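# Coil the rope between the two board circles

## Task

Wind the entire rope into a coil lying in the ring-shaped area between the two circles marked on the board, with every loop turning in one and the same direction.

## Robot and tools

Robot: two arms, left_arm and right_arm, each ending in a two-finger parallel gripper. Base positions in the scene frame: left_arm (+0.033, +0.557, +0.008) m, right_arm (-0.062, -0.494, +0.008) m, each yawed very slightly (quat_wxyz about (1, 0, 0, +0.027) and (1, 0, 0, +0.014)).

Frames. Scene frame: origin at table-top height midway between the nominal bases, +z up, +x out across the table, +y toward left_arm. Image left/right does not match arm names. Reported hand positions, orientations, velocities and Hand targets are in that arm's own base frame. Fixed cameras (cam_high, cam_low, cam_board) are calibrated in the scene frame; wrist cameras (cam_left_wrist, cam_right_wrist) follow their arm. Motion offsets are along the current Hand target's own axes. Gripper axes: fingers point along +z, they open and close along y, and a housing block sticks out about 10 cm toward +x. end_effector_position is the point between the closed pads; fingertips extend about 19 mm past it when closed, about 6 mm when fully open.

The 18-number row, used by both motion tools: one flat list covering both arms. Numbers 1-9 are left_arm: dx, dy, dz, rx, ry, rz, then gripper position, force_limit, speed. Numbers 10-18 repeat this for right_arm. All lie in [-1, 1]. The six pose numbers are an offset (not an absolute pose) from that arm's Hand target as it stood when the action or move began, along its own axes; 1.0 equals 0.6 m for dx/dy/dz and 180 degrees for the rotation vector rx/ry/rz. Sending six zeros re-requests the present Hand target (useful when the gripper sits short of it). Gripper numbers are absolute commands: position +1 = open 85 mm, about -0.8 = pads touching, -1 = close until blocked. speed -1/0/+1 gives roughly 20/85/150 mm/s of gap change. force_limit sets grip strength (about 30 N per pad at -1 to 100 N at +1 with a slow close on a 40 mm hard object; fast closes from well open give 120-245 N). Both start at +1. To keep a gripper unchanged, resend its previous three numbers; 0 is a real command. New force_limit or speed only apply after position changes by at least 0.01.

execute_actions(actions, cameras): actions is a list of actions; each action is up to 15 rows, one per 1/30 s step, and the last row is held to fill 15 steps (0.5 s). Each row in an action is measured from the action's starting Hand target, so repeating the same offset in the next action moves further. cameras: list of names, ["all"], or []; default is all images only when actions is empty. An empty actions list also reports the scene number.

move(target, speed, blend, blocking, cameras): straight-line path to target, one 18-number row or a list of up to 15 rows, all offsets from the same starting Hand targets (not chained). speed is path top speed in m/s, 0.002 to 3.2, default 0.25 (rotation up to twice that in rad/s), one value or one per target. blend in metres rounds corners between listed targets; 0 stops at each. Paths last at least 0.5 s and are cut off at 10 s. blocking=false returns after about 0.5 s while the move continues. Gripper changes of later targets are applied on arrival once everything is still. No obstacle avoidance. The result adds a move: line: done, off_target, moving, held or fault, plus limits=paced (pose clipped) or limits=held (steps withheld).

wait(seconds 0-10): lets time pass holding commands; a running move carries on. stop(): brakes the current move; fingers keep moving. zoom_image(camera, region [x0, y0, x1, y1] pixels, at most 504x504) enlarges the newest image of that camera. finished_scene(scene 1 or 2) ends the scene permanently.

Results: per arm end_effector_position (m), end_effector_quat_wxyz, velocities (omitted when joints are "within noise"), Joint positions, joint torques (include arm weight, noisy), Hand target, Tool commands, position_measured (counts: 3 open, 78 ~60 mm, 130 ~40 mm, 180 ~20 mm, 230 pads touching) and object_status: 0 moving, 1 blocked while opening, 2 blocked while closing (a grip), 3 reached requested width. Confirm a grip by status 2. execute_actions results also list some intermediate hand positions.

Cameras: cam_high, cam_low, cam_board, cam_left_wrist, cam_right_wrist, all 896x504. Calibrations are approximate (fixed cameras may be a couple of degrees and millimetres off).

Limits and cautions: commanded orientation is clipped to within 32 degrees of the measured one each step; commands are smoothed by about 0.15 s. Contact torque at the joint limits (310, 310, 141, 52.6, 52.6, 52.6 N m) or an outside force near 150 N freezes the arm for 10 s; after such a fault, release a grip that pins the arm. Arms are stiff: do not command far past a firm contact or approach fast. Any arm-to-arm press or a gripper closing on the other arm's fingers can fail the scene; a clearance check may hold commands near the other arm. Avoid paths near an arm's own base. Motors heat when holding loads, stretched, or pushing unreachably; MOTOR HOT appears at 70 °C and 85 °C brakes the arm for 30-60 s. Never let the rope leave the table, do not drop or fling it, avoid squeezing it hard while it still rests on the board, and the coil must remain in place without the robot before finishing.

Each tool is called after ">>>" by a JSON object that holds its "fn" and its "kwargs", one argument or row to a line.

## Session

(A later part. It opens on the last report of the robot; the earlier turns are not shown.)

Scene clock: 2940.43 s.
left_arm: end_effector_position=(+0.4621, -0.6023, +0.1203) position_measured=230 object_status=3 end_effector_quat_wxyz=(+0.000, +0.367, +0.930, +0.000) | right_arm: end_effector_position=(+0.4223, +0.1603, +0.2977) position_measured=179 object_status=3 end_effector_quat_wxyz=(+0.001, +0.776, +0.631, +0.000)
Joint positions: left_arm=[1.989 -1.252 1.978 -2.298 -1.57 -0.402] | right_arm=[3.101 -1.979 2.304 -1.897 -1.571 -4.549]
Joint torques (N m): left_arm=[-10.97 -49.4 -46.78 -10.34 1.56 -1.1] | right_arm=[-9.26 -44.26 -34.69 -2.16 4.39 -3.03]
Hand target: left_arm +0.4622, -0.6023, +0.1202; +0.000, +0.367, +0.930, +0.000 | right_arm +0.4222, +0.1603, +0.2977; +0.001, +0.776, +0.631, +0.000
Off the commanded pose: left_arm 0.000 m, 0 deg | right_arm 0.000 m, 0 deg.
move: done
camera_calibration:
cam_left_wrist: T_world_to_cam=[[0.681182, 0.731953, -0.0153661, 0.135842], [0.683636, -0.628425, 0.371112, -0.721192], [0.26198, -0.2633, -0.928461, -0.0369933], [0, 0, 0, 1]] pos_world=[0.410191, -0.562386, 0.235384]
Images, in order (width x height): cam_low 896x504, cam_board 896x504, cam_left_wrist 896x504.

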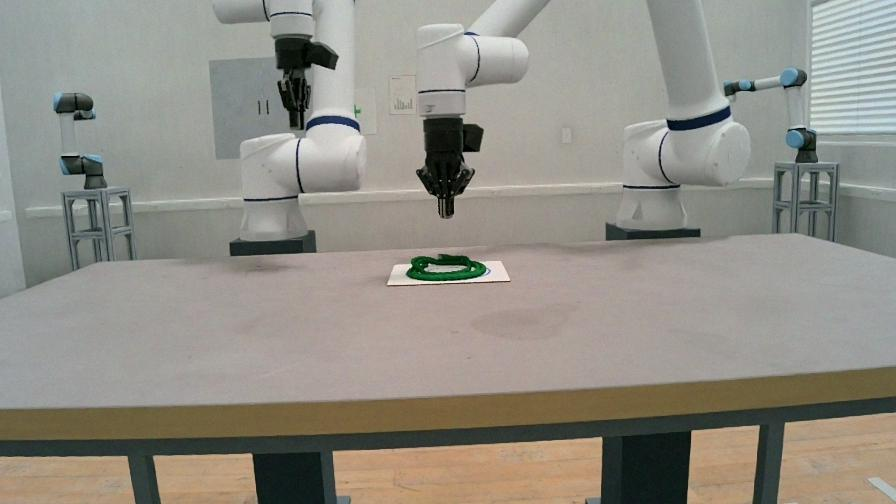

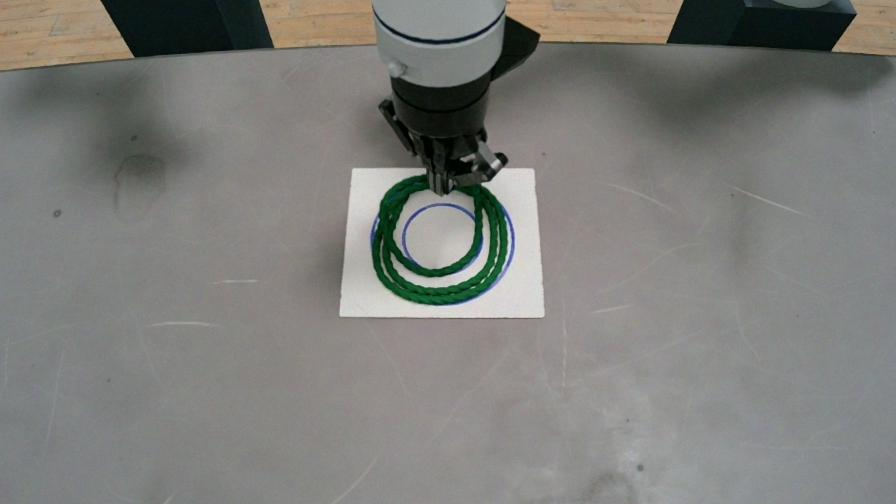

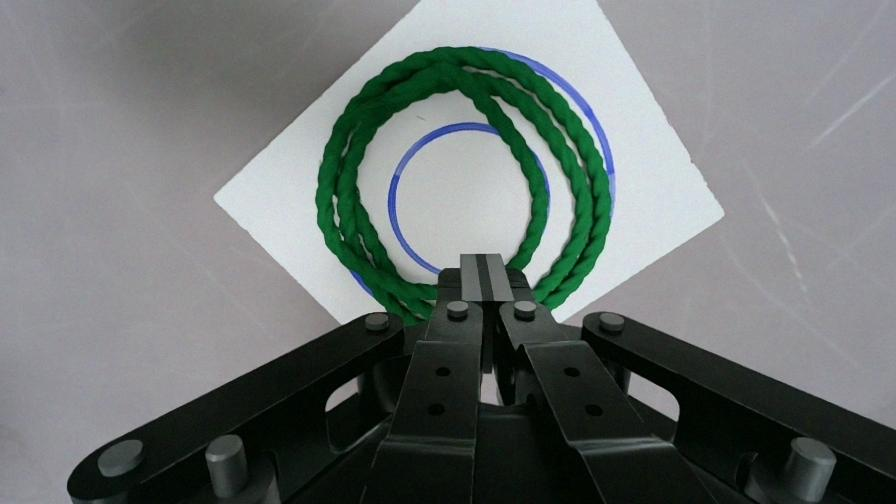

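>>> {"fn": "move", "kwargs": {
  "target": [
    [0,0,0.15,0,0,0,-1,-1,-1,0,0,0,0,0,0,-0.4,-1,-1],
    [0,0,0.1697,0,0,0,-1,-1,-1,0,0,0,0,0,0,-0.4,-1,-1]
  ],
  "speed": [0.08, 0.01],
  "cameras": ["cam_board","cam_low","cam_left_wrist"]
}}

>>> {"fn": "zoom_image", "kwargs": {
  "camera": "cam_low",
  "region": [370, 200, 530, 300]
}}

>>> {"fn": "zoom_image", "kwargs": {
  "camera": "cam_board",
  "region": [330, 130, 560, 325]
}}

Scene clock: 2961.53 s.
left_arm: end_effector_position=(+0.4622, -0.6024, +0.0185) position_measured=230 object_status=3 end_effector_quat_wxyz=(+0.000, +0.367, +0.930, +0.000) | right_arm: end_effector_position=(+0.4222, +0.1603, +0.2977) position_measured=179 object_status=3 end_effector_quat_wxyz=(+0.001, +0.776, +0.631, +0.000)
Joint positions: left_arm=[1.989 -1.119 2.027 -2.48 -1.57 -0.402] | right_arm=[3.101 -1.979 2.304 -1.897 -1.571 -4.549]
Joint torques (N m): left_arm=[8.82 -56.34 -26.73 -9.87 1.1 1.39] | right_arm=[-6.86 -47.58 -34 -1.62 3.92 -2.76]
Hand target: left_arm +0.4622, -0.6024, +0.0184; +0.000, +0.367, +0.930, +0.000 | right_arm +0.4222, +0.1603, +0.2977; +0.001, +0.776, +0.631, +0.000
Off the commanded pose: left_arm 0.000 m, 0 deg | right_arm 0.000 m, 0 deg.
move: done
camera_calibration:
cam_left_wrist: T_world_to_cam=[[0.681084, 0.732043, -0.0154165, 0.134455], [0.683732, -0.628321, 0.371111, -0.683625], [0.261982, -0.263298, -0.928461, -0.131497], [0, 0, 0, 1]] pos_world=[0.41029, -0.562586, 0.133684]
Images, in order (width x height): cam_low 896x504, cam_board 896x504, cam_left_wrist 896x504.

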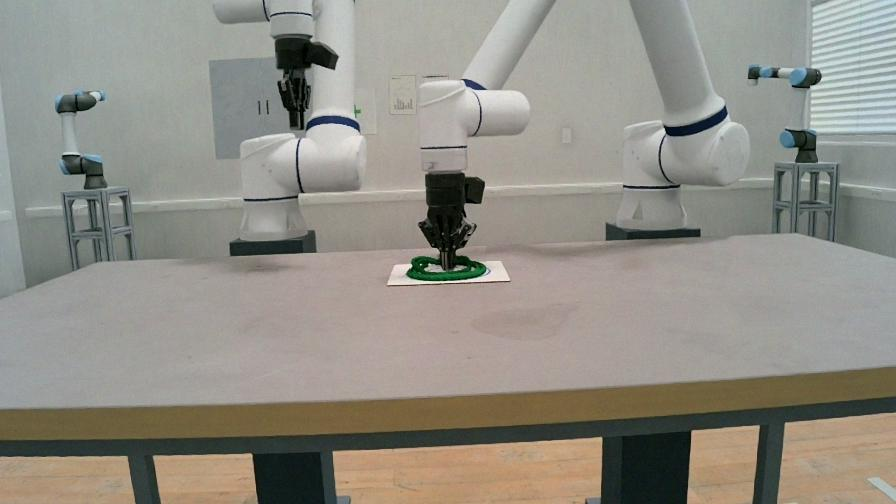

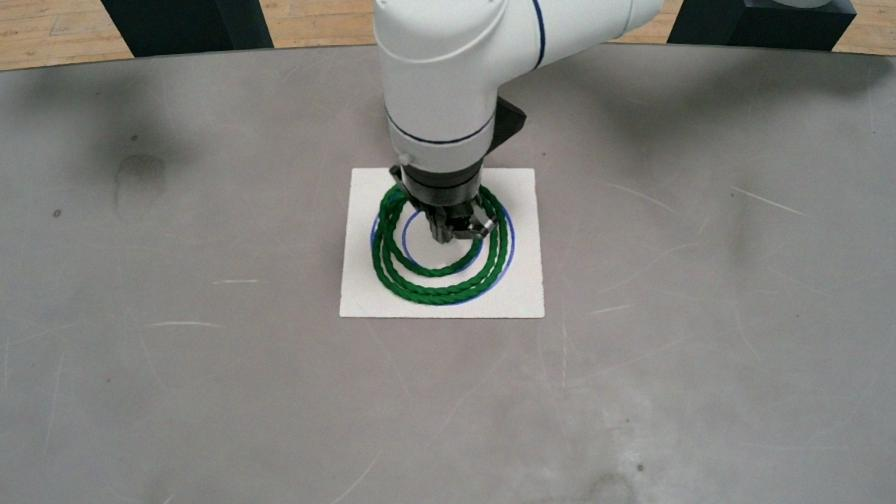

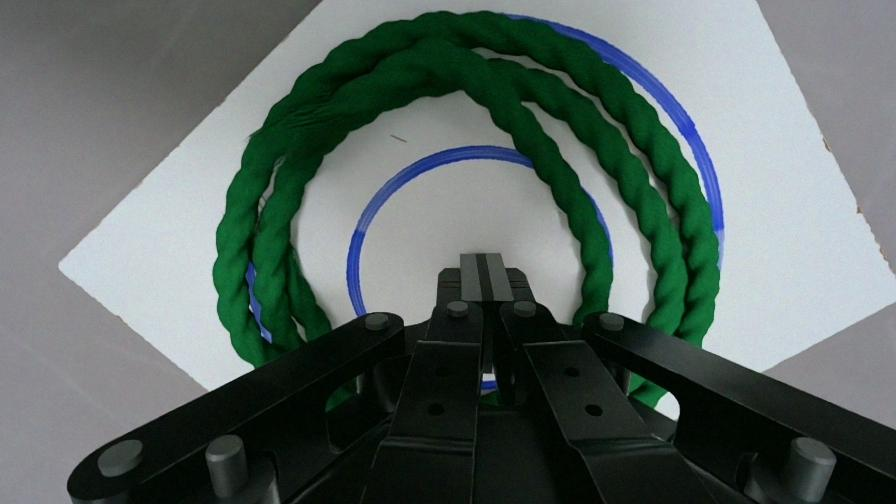

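Scaled by 3.150.

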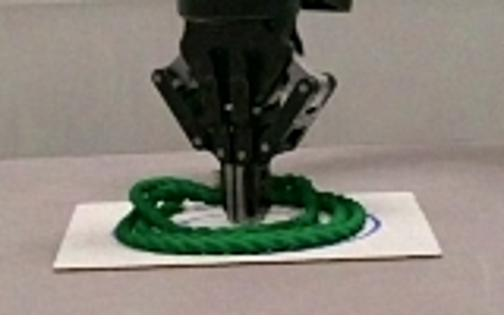

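Scaled by 2.191.

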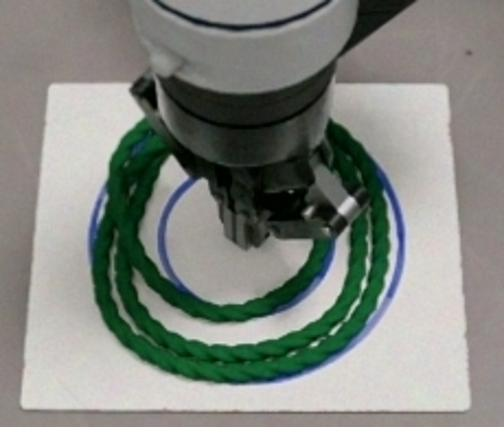

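>>> {"fn": "move", "kwargs": {
  "target": [0,0.0567,0,0,0,0,-1,-1,-1,0,0,0,0,0,0,-0.4,-1,-1],
  "speed": 0.02,
  "cameras": ["cam_board","cam_low","cam_left_wrist"]
}}

>>> {"fn": "zoom_image", "kwargs": {
  "camera": "cam_left_wrist",
  "region": [200, 0, 700, 400]
}}

>>> {"fn": "zoom_image", "kwargs": {
  "camera": "cam_board",
  "region": [330, 130, 560, 325]
}}

Scene clock: 2970.63 s.
left_arm: end_effector_position=(+0.4853, -0.5776, +0.0184) position_measured=230 object_status=3 end_effector_quat_wxyz=(+0.000, +0.367, +0.930, +0.000) | right_arm: end_effector_position=(+0.4222, +0.1603, +0.2977) position_measured=179 object_status=3 end_effector_quat_wxyz=(+0.001, +0.776, +0.631, +0.000)
Joint positions: left_arm=[2.032 -1.124 2.037 -2.484 -1.57 -0.359] | right_arm=[3.101 -1.979 2.304 -1.897 -1.571 -4.549]
Joint torques (N m): left_arm=[9.79 -76.89 -25.9 -10.53 -0.62 2.57] | right_arm=[-5.85 -47.43 -34.13 -2.09 4.61 -2.53]
Hand target: left_arm +0.4855, -0.5775, +0.0184; +0.000, +0.367, +0.930, +0.000 | right_arm +0.4222, +0.1603, +0.2977; +0.001, +0.776, +0.631, +0.000
Off the commanded pose: left_arm 0.000 m, 0 deg | right_arm 0.000 m, 0 deg.
move: done
camera_calibration:
cam_left_wrist: T_world_to_cam=[[0.681084, 0.732043, -0.0154165, 0.100565], [0.683732, -0.628321, 0.371111, -0.683762], [0.261982, -0.263298, -0.928461, -0.131204], [0, 0, 0, 1]] pos_world=[0.43339, -0.537786, 0.133484]
Images, in order (width x height): cam_low 896x504, cam_board 896x504, cam_left_wrist 896x504.

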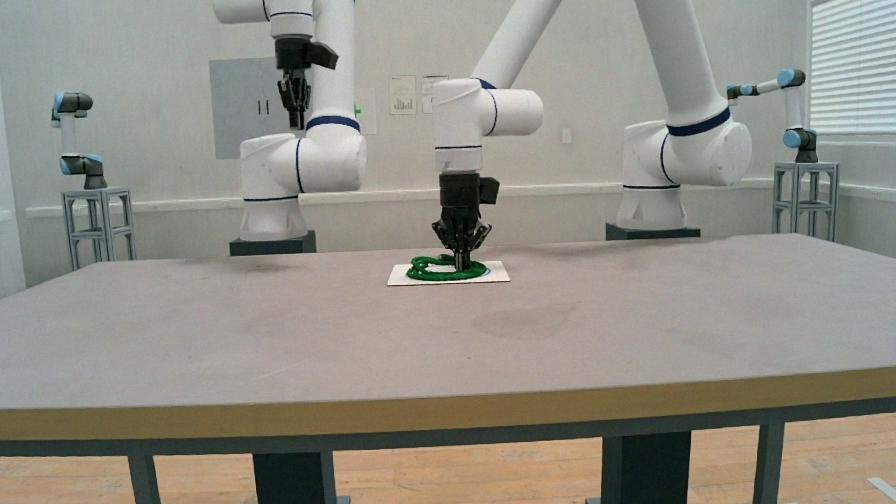

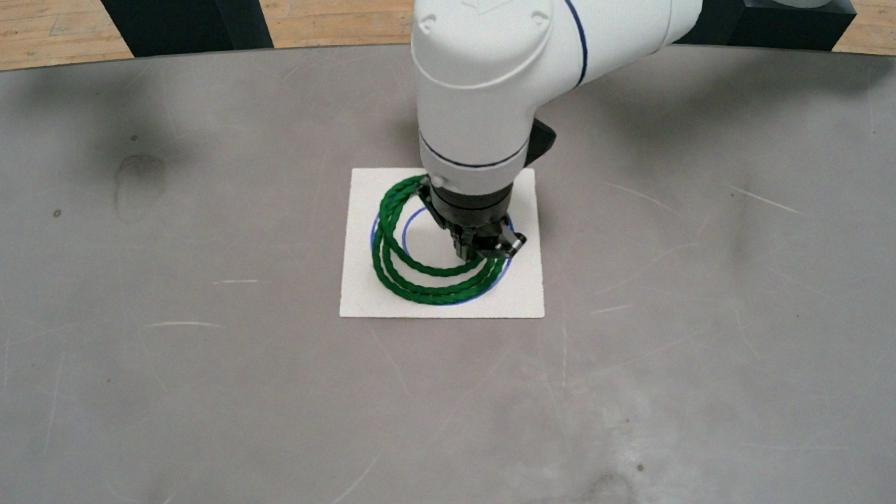

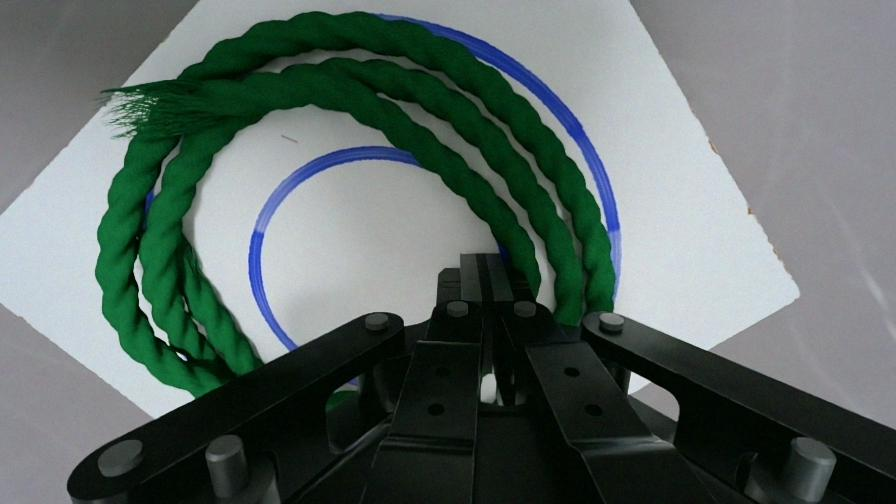

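Scaled by 1.008.

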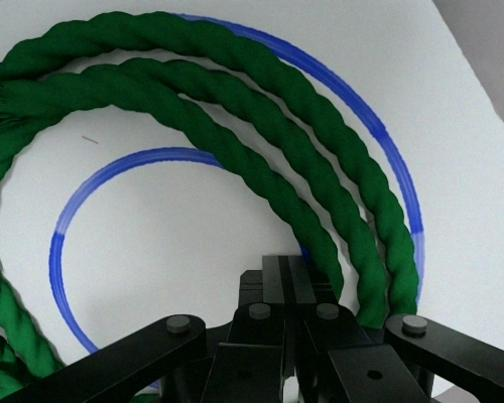

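Scaled by 2.191.

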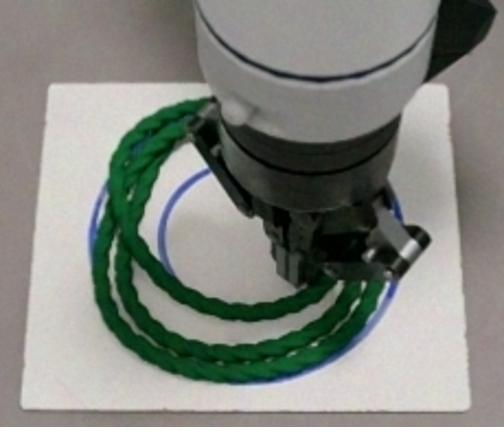

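>>> {"fn": "move", "kwargs": {
  "target": [0,0.0108,0,0,0,0,-1,-1,-1,0,0,0,0,0,0,-0.4,-1,-1],
  "speed": 0.015,
  "cameras": ["cam_left_wrist","cam_low"]
}}

>>> {"fn": "zoom_image", "kwargs": {
  "camera": "cam_left_wrist",
  "region": [200, 0, 700, 400]
}}

Scene clock: 2977.57 s.
left_arm: end_effector_position=(+0.4898, -0.5729, +0.0184) position_measured=230 object_status=3 end_effector_quat_wxyz=(+0.000, +0.367, +0.930, +0.000) | right_arm: end_effector_position=(+0.4222, +0.1603, +0.2977) position_measured=179 object_status=3 end_effector_quat_wxyz=(+0.001, +0.776, +0.631, +0.000)
Joint positions: left_arm=[2.04 -1.125 2.038 -2.485 -1.57 -0.351] | right_arm=[3.101 -1.979 2.304 -1.897 -1.571 -4.549]
Joint torques (N m): left_arm=[7.93 -77.72 -25.6 -10.46 -0.89 2.74] | right_arm=[-6.51 -47.44 -34.16 -2.14 4.39 -2.78]
Hand target: left_arm +0.4899, -0.5728, +0.0184; +0.000, +0.367, +0.930, +0.000 | right_arm +0.4222, +0.1603, +0.2977; +0.001, +0.776, +0.631, +0.000
Off the commanded pose: left_arm 0.000 m, 0 deg | right_arm 0.000 m, 0 deg.
move: done
camera_calibration:
cam_left_wrist: T_world_to_cam=[[0.681084, 0.732043, -0.0154165, 0.0941271], [0.683732, -0.628321, 0.371111, -0.683818], [0.261982, -0.263298, -0.928461, -0.13112], [0, 0, 0, 1]] pos_world=[0.43779, -0.533086, 0.133484]
Images, in order (width x height): cam_low 896x504, cam_left_wrist 896x504.

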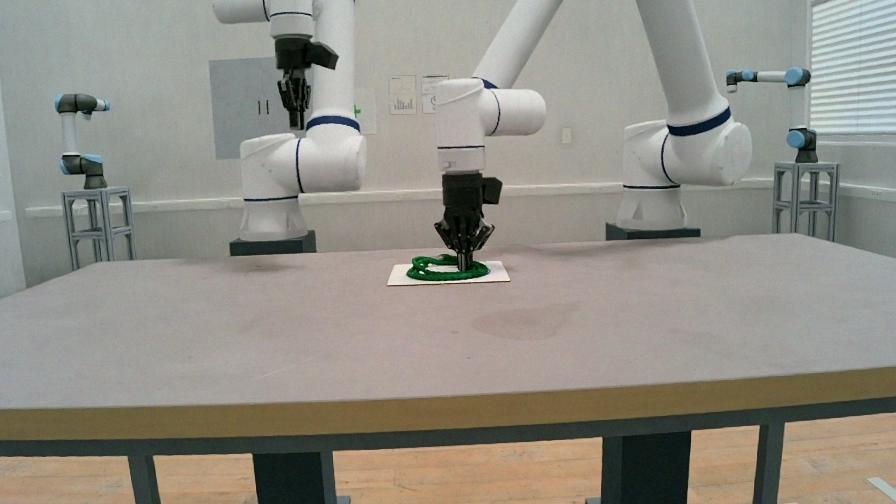

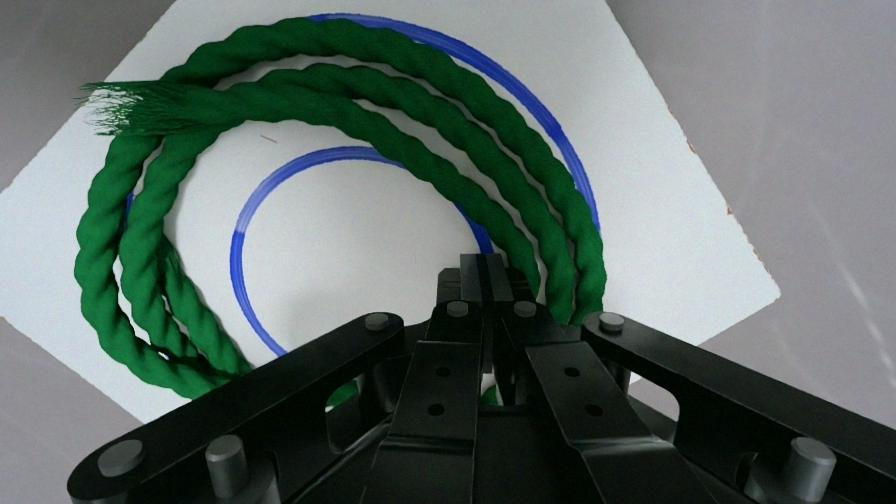

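Scaled by 1.008.

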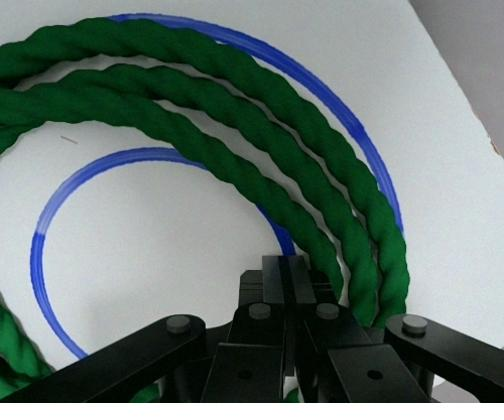

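>>> {"fn": "move", "kwargs": {
  "target": [
    [0,-0.02,0,0,0,0,-1,-1,-1,0,0,0,0,0,0,-0.4,-1,-1],
    [0.0234,-0.0272,0,0,0,-0.1667,-1,-1,-1,0,0,0,0,0,0,-0.4,-1,-1],
    [0.0337,-0.0091,0,0,0,-0.1667,-1,-1,-1,0,0,0,0,0,0,-0.4,-1,-1]
  ],
  "speed": [0.03, 0.05, 0.015],
  "cameras": ["cam_left_wrist","cam_board"]
}}

>>> {"fn": "zoom_image", "kwargs": {
  "camera": "cam_left_wrist",
  "region": [200, 0, 700, 400]
}}

>>> {"fn": "zoom_image", "kwargs": {
  "camera": "cam_board",
  "region": [330, 130, 560, 325]
}}

Scene clock: 2998.50 s.
left_arm: end_effector_position=(+0.4713, -0.5631, +0.0184) position_measured=230 object_status=3 end_effector_quat_wxyz=(+0.000, +0.113, +0.994, +0.000) | right_arm: end_effector_position=(+0.4222, +0.1603, +0.2977) position_measured=179 object_status=3 end_effector_quat_wxyz=(+0.001, +0.776, +0.631, +0.000)
Joint positions: left_arm=[2.023 -1.147 2.077 -2.501 -1.57 -0.891] | right_arm=[3.101 -1.979 2.304 -1.897 -1.571 -4.549]
Joint torques (N m): left_arm=[7.79 -75.87 -24.76 -10.22 1.28 1.55] | right_arm=[-3.36 -49.42 -34.57 -1.96 4.22 -2.24]
Hand target: left_arm +0.4714, -0.5630, +0.0184; +0.000, +0.113, +0.994, +0.000 | right_arm +0.4222, +0.1603, +0.2977; +0.001, +0.776, +0.631, +0.000
Off the commanded pose: left_arm 0.000 m, 0 deg | right_arm 0.000 m, 0 deg.
move: done
camera_calibration:
cam_left_wrist: T_world_to_cam=[[0.223711, 0.974527, -0.0158473, 0.451729], [0.906375, -0.202032, 0.371035, -0.529941], [0.358382, -0.097368, -0.928484, -0.0757176], [0, 0, 0, 1]] pos_world=[0.406405, -0.554659, 0.133483]
Images, in order (width x height): cam_board 896x504, cam_left_wrist 896x504.

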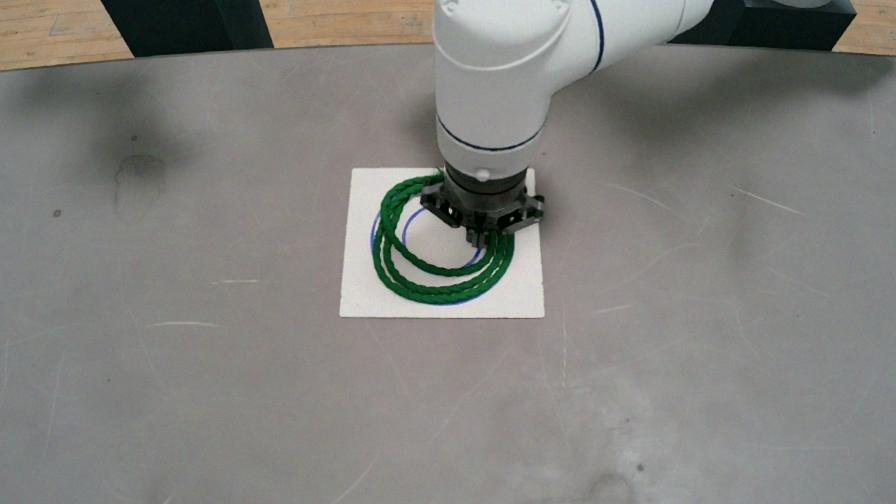

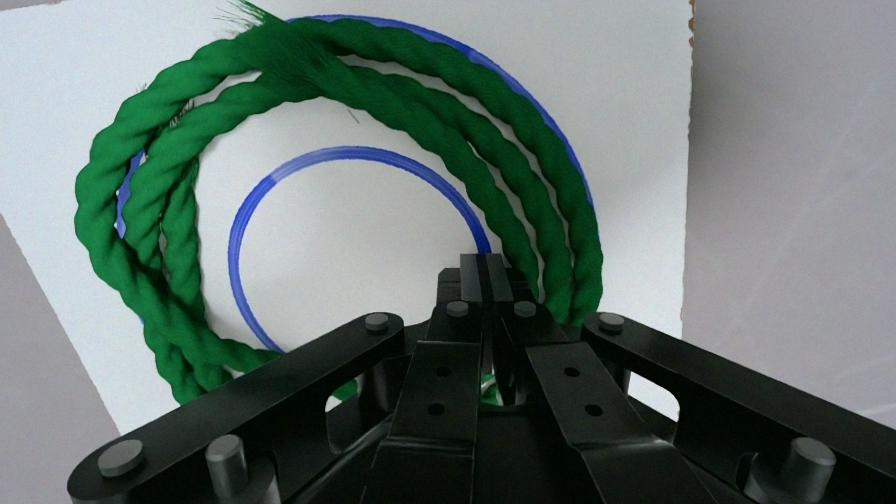

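Scaled by 1.008.

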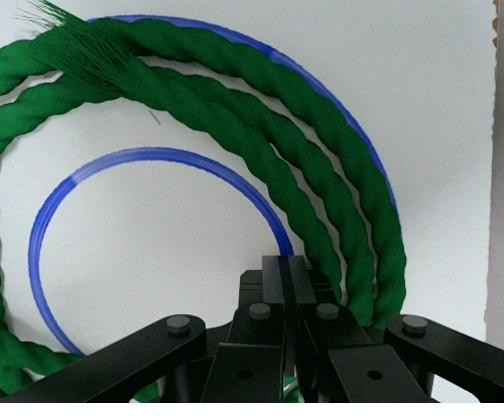

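Scaled by 2.191.

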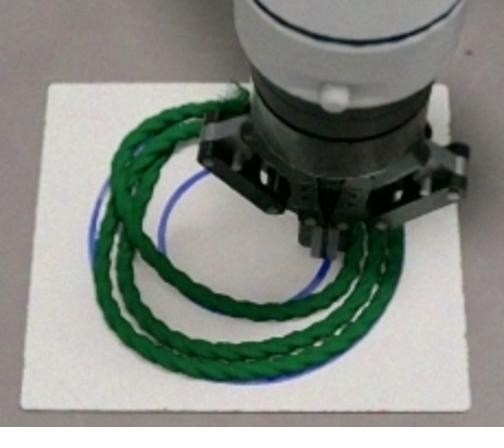

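>>> {"fn": "move", "kwargs": {
  "target": [
    [0,-0.0208,0,0,0,0,-1,-1,-1,0,0,0,0,0,0,-0.4,-1,-1],
    [-0.0375,-0.0457,0,0,0,0.3333,-1,-1,-1,0,0,0,0,0,0,-0.4,-1,-1]
  ],
  "speed": [0.03, 0.08]
}}

>>> {"fn": "move", "kwargs": {
  "target": [0,0.0242,0,0,0,0,-1,-1,-1,0,0,0,0,0,0,-0.4,-1,-1],
  "speed": 0.015,
  "cameras": ["cam_left_wrist","cam_board"]
}}

>>> {"fn": "zoom_image", "kwargs": {
  "camera": "cam_left_wrist",
  "region": [200, 0, 700, 400]
}}

>>> {"fn": "zoom_image", "kwargs": {
  "camera": "cam_board",
  "region": [330, 130, 560, 325]
}}

Scene clock: 3020.30 s.
left_arm: end_effector_position=(+0.4871, -0.5947, +0.0184) position_measured=230 object_status=3 end_effector_quat_wxyz=(+0.000, +0.595, +0.804, +0.000) | right_arm: end_effector_position=(+0.4222, +0.1603, +0.2977) position_measured=179 object_status=3 end_effector_quat_wxyz=(+0.001, +0.776, +0.631, +0.000)
Joint positions: left_arm=[2.024 -1.108 2.008 -2.471 -1.57 0.156] | right_arm=[3.101 -1.979 2.304 -1.897 -1.571 -4.549]
Joint torques (N m): left_arm=[9.39 -56.85 -40.71 -2.13 -1.15 1.64] | right_arm=[-4.25 -48.66 -35.19 -2.19 4.34 -2.47]
Hand target: left_arm +0.4871, -0.5947, +0.0184; +0.000, +0.595, +0.804, +0.000 | right_arm +0.4222, +0.1603, +0.2977; +0.001, +0.776, +0.631, +0.000
Off the commanded pose: left_arm 0.000 m, 0 deg | right_arm 0.000 m, 0 deg.
move: done

Scene clock: 3021.50 s.
left_arm: end_effector_position=(+0.5008, -0.5906, +0.0184) position_measured=230 object_status=3 end_effector_quat_wxyz=(+0.000, +0.595, +0.804, +0.000) | right_arm: end_effector_position=(+0.4222, +0.1603, +0.2977) position_measured=179 object_status=3 end_effector_quat_wxyz=(+0.001, +0.776, +0.631, +0.000)
Joint positions: left_arm=[2.043 -1.101 1.996 -2.466 -1.57 0.175] | right_arm=[3.101 -1.979 2.304 -1.897 -1.571 -4.549]
Joint torques (N m): left_arm=[11.67 -57.01 -40.99 -1.86 -0.88 2.28] | right_arm=[-4.73 -46.94 -34.01 -1.84 3.67 -2.87]
Hand target: left_arm +0.5010, -0.5905, +0.0184; +0.000, +0.595, +0.804, +0.000 | right_arm +0.4222, +0.1603, +0.2977; +0.001, +0.776, +0.631, +0.000
Off the commanded pose: left_arm 0.000 m, 0 deg | right_arm 0.000 m, 0 deg.
move: done
camera_calibration:
cam_left_wrist: T_world_to_cam=[[0.95579, 0.293664, -0.0150455, -0.296896], [0.278072, -0.886037, 0.370965, -0.651543], [0.095608, -0.358748, -0.928525, -0.111626], [0, 0, 0, 1]] pos_world=[0.475619, -0.530149, 0.133585]
Images, in order (width x height): cam_board 896x504, cam_left_wrist 896x504.

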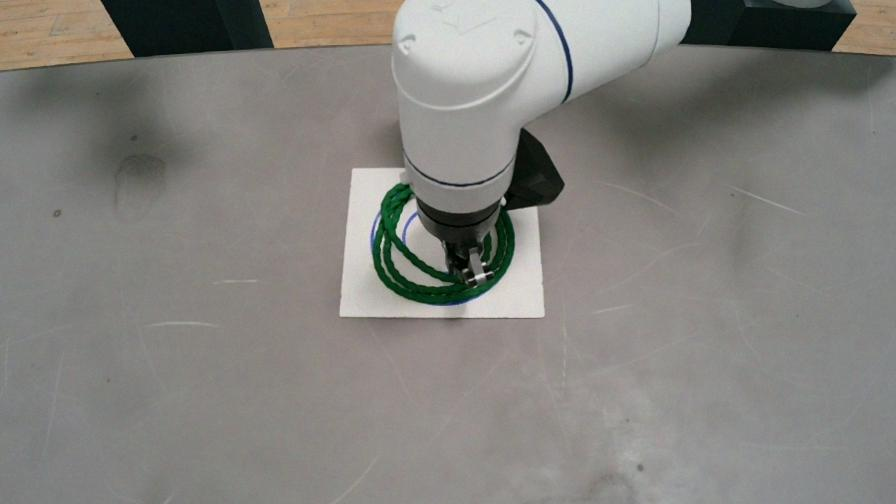

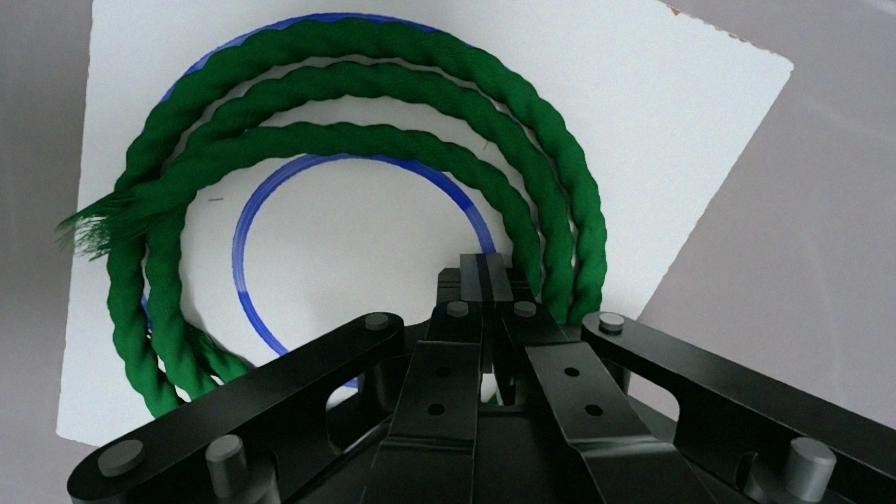

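Scaled by 1.008.

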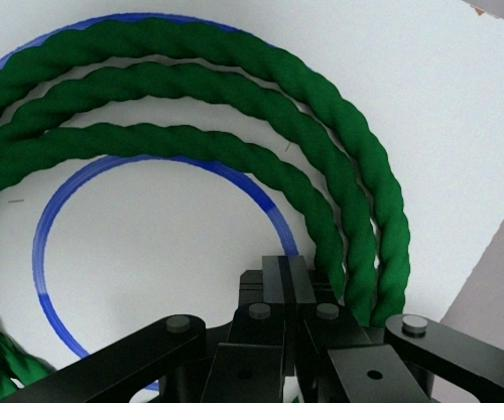

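Scaled by 2.191.

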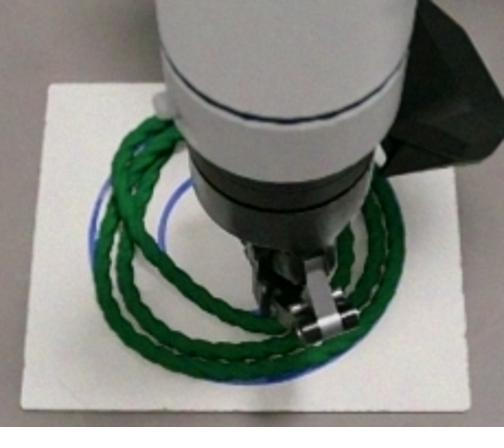

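>>> {"fn": "move", "kwargs": {
  "target": [
    [0,-0.0242,0,0,0,0,-1,-1,-1,0,0,0,0,0,0,-0.4,-1,-1],
    [-0.0218,-0.0302,0,0,0,0.1667,-1,-1,-1,0,0,0,0,0,0,-0.4,-1,-1],
    [-0.034,-0.0092,0,0,0,0.1667,-1,-1,-1,0,0,0,0,0,0,-0.4,-1,-1]
  ],
  "speed": [0.03, 0.08, 0.015],
  "cameras": ["cam_left_wrist","cam_board"]
}}

>>> {"fn": "zoom_image", "kwargs": {
  "camera": "cam_left_wrist",
  "region": [200, 0, 700, 400]
}}

>>> {"fn": "zoom_image", "kwargs": {
  "camera": "cam_board",
  "region": [330, 130, 560, 325]
}}

Scene clock: 3044.53 s.
left_arm: end_effector_position=(+0.5016, -0.6116, +0.0185) position_measured=230 object_status=3 end_effector_quat_wxyz=(+0.000, +0.783, +0.622, +0.000) | right_arm: end_effector_position=(+0.4222, +0.1603, +0.2977) position_measured=179 object_status=3 end_effector_quat_wxyz=(+0.001, +0.776, +0.631, +0.000)
Joint positions: left_arm=[2.031 -1.082 1.962 -2.451 -1.57 0.687] | right_arm=[3.101 -1.979 2.304 -1.897 -1.571 -4.549]
Joint torques (N m): left_arm=[10.97 -58.16 -40.4 -2.26 -1.12 2.25] | right_arm=[-6.64 -47.3 -34.22 -1.82 3.26 -2.68]
Hand target: left_arm +0.5017, -0.6116, +0.0185; +0.000, +0.783, +0.622, +0.000 | right_arm +0.4222, +0.1603, +0.2977; +0.001, +0.776, +0.631, +0.000
Off the commanded pose: left_arm 0.000 m, 0 deg | right_arm 0.000 m, 0 deg.
move: done
camera_calibration:
cam_left_wrist: T_world_to_cam=[[0.974554, -0.223674, -0.0146579, -0.617291], [-0.202469, -0.906451, 0.37061, -0.441823], [-0.0961825, -0.358212, -0.928673, -0.0227292], [0, 0, 0, 1]] pos_world=[0.509942, -0.546704, 0.133588]
Images, in order (width x height): cam_board 896x504, cam_left_wrist 896x504.

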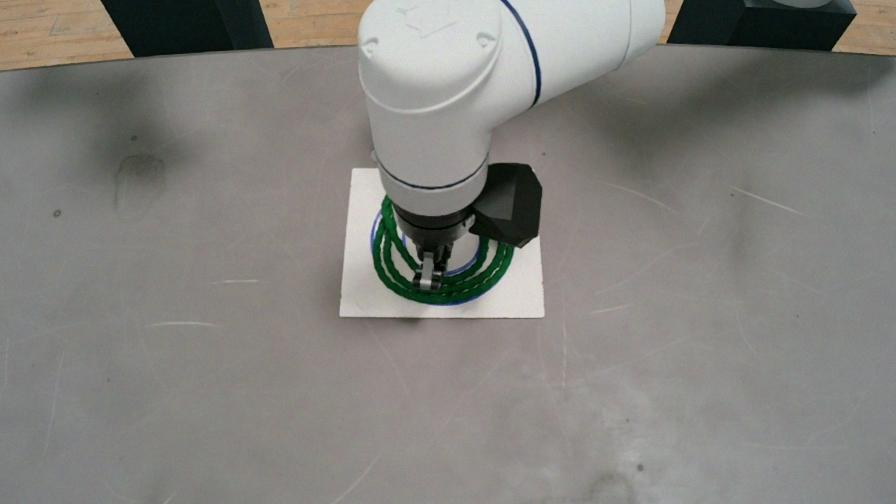

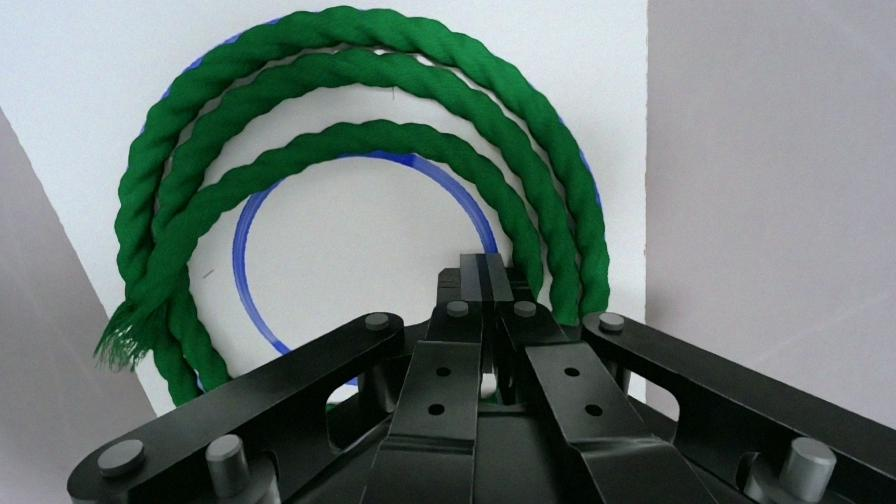

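Scaled by 1.008.

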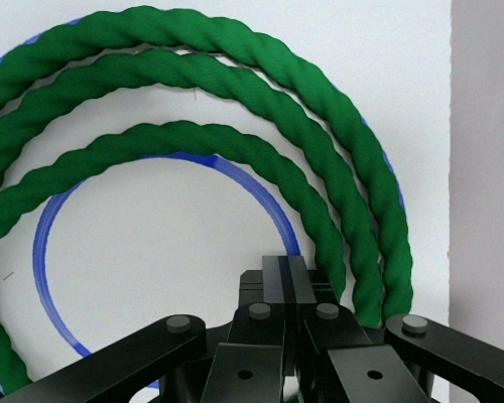

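Scaled by 2.191.

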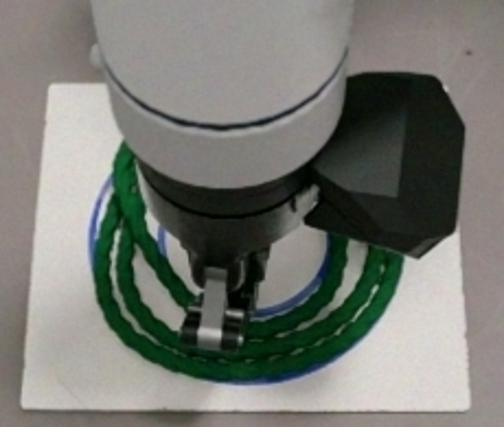

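>>> {"fn": "move", "kwargs": {
  "target": [
    [0,-0.025,0,0,0,0,-1,-1,-1,0,0,0,0,0,0,-0.4,-1,-1],
    [0,-0.025,-0.15,0,0,0,-1,-1,-1,0,0,0,0,0,0,-0.4,-1,-1],
    [0.33,-0.1,-0.35,0,0,0,-1,-1,-1,0,0,0,0,0,0,-0.4,-1,-1]
  ],
  "speed": [0.03, 0.1, 0.15],
  "blend": [0, 0.02, 0],
  "cameras": ["cam_left_wrist","cam_board"]
}}

>>> {"fn": "zoom_image", "kwargs": {
  "camera": "cam_board",
  "region": [365, 165, 520, 310]
}}

Scene clock: 3056.43 s.
left_arm: end_effector_position=(+0.4876, -0.4052, +0.2283) position_measured=230 object_status=3 end_effector_quat_wxyz=(+0.000, +0.783, +0.622, +0.000) | right_arm: end_effector_position=(+0.4222, +0.1603, +0.2977) position_measured=179 object_status=3 end_effector_quat_wxyz=(+0.001, +0.776, +0.631, +0.000)
Joint positions: left_arm=[2.164 -1.561 2.119 -2.129 -1.57 0.821] | right_arm=[3.101 -1.979 2.304 -1.897 -1.571 -4.549]
Joint torques (N m): left_arm=[8.36 -51.92 -37.37 -2.38 -1.67 2.02] | right_arm=[-6.18 -46.22 -33.67 -2.21 3.93 -2.3]
Hand target: left_arm +0.4876, -0.4051, +0.2283; +0.000, +0.783, +0.622, +0.000 | right_arm +0.4222, +0.1603, +0.2977; +0.001, +0.776, +0.631, +0.000
Off the commanded pose: left_arm 0.000 m, 0 deg | right_arm 0.000 m, 0 deg.
move: done
camera_calibration:
cam_left_wrist: T_world_to_cam=[[0.974545, -0.223707, -0.014749, -0.554479], [-0.202466, -0.906444, 0.370629, -0.335305], [-0.0962816, -0.358209, -0.928664, 0.244751], [0, 0, 0, 1]] pos_world=[0.496042, -0.340304, 0.343388]
Images, in order (width x height): cam_board 896x504, cam_left_wrist 896x504.

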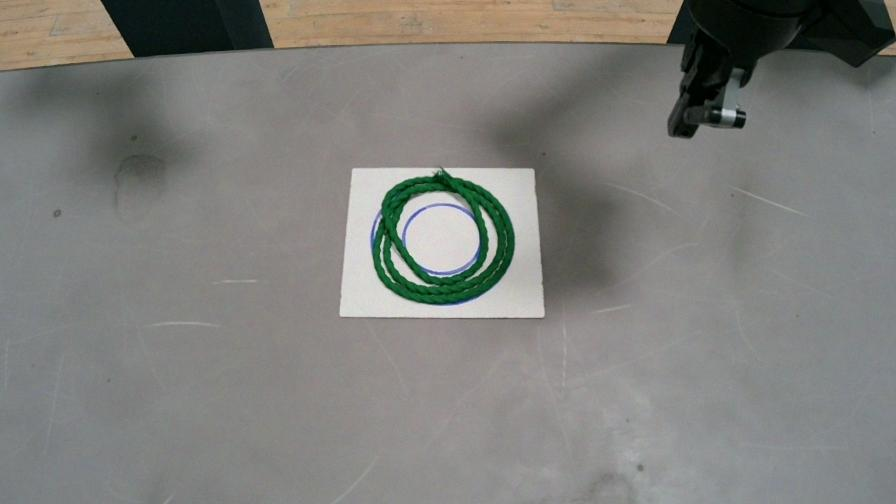

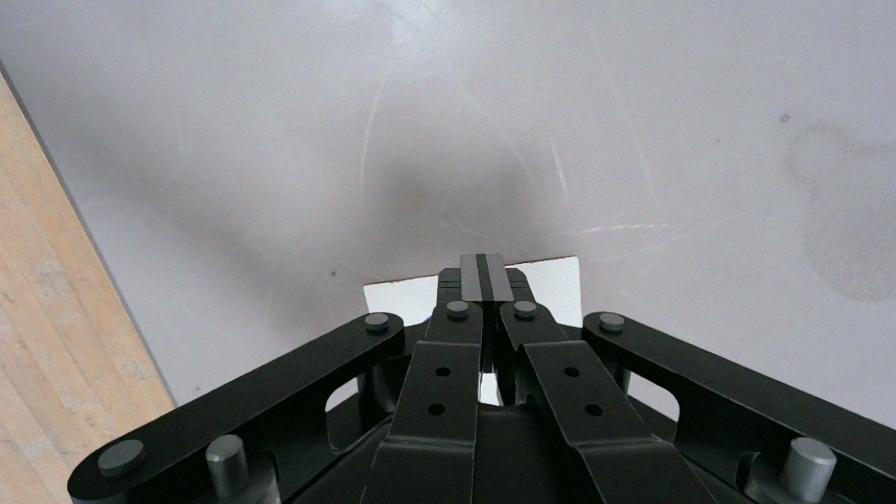

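Scaled by 3.252.

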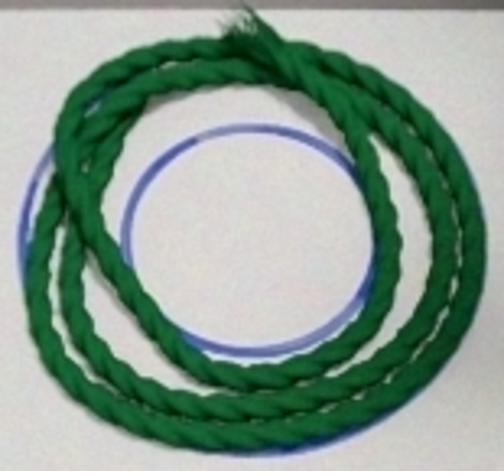

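>>> {"fn": "move", "kwargs": {
  "target": [
    [-0.3548,0.0688,0.2805,0,0,0.1944,-1,-1,-1,0,0,0,0,0,0,-0.4,-1,-1],
    [-0.3548,0.0688,0.3497,0,0,0.1944,-1,-1,-1,0,0,0,0,0,0,-0.4,-1,-1],
    [-0.3682,0.0880,0.3497,0,0,0.1944,-1,-1,-1,0,0,0,0,0,0,-0.4,-1,-1]
  ],
  "speed": [0.15, 0.03, 0.015],
  "cameras": ["cam_left_wrist"]
}}

>>> {"fn": "zoom_image", "kwargs": {
  "camera": "cam_left_wrist",
  "region": [200, 0, 700, 400]
}}

Scene clock: 3133.90 s.
left_arm: end_effector_position=(+0.4894, -0.6323, +0.0186) position_measured=230 object_status=3 end_effector_quat_wxyz=(+0.000, +0.934, +0.358, +0.000) | right_arm: end_effector_position=(+0.4222, +0.1603, +0.2977) position_measured=179 object_status=3 end_effector_quat_wxyz=(+0.001, +0.776, +0.631, +0.000)
Joint positions: left_arm=[2.006 -1.073 1.944 -2.443 -1.57 1.273] | right_arm=[3.101 -1.979 2.304 -1.897 -1.571 -4.549]
Joint torques (N m): left_arm=[9.18 -62.56 -42.06 -1.94 -1.36 1.72] | right_arm=[-4.78 -43.88 -34.29 -2.17 3.78 -2.14]
Hand target: left_arm +0.4895, -0.6323, +0.0186; +0.000, +0.934, +0.358, +0.000 | right_arm +0.4222, +0.1603, +0.2977; +0.001, +0.776, +0.631, +0.000
Off the commanded pose: left_arm 0.000 m, 0 deg | right_arm 0.000 m, 0 deg.
move: done
camera_calibration:
cam_left_wrist: T_world_to_cam=[[0.670134, -0.742095, -0.014641, -0.788848], [-0.685809, -0.626609, 0.370171, -0.0495355], [-0.283876, -0.238023, -0.928848, 0.136731], [0, 0, 0, 1]] pos_world=[0.533477, -0.583895, 0.13379]
Images, in order (width x height): cam_left_wrist 896x504.

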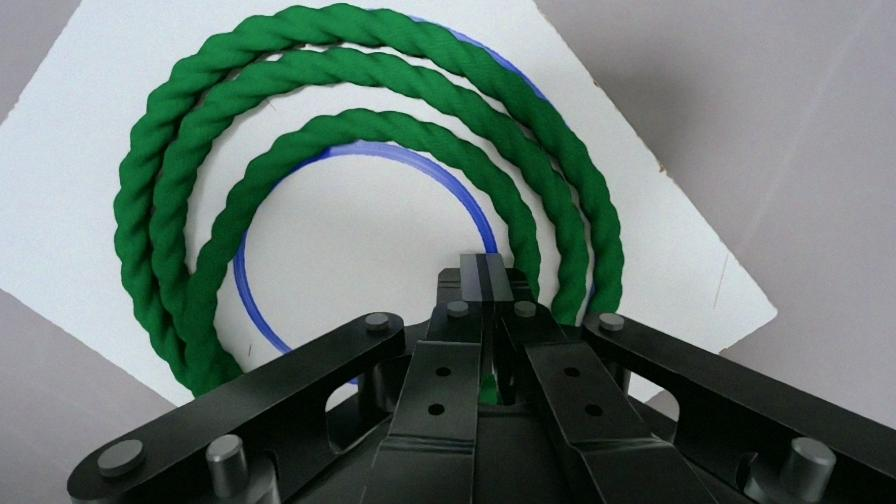

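Scaled by 1.008.

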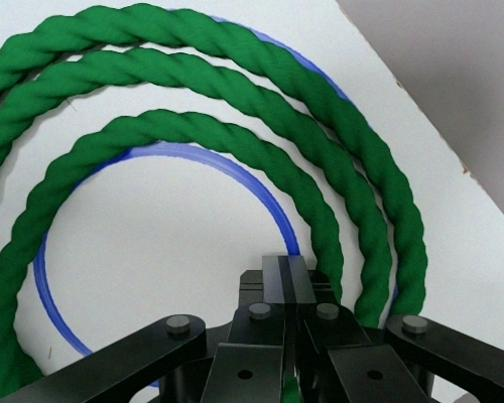

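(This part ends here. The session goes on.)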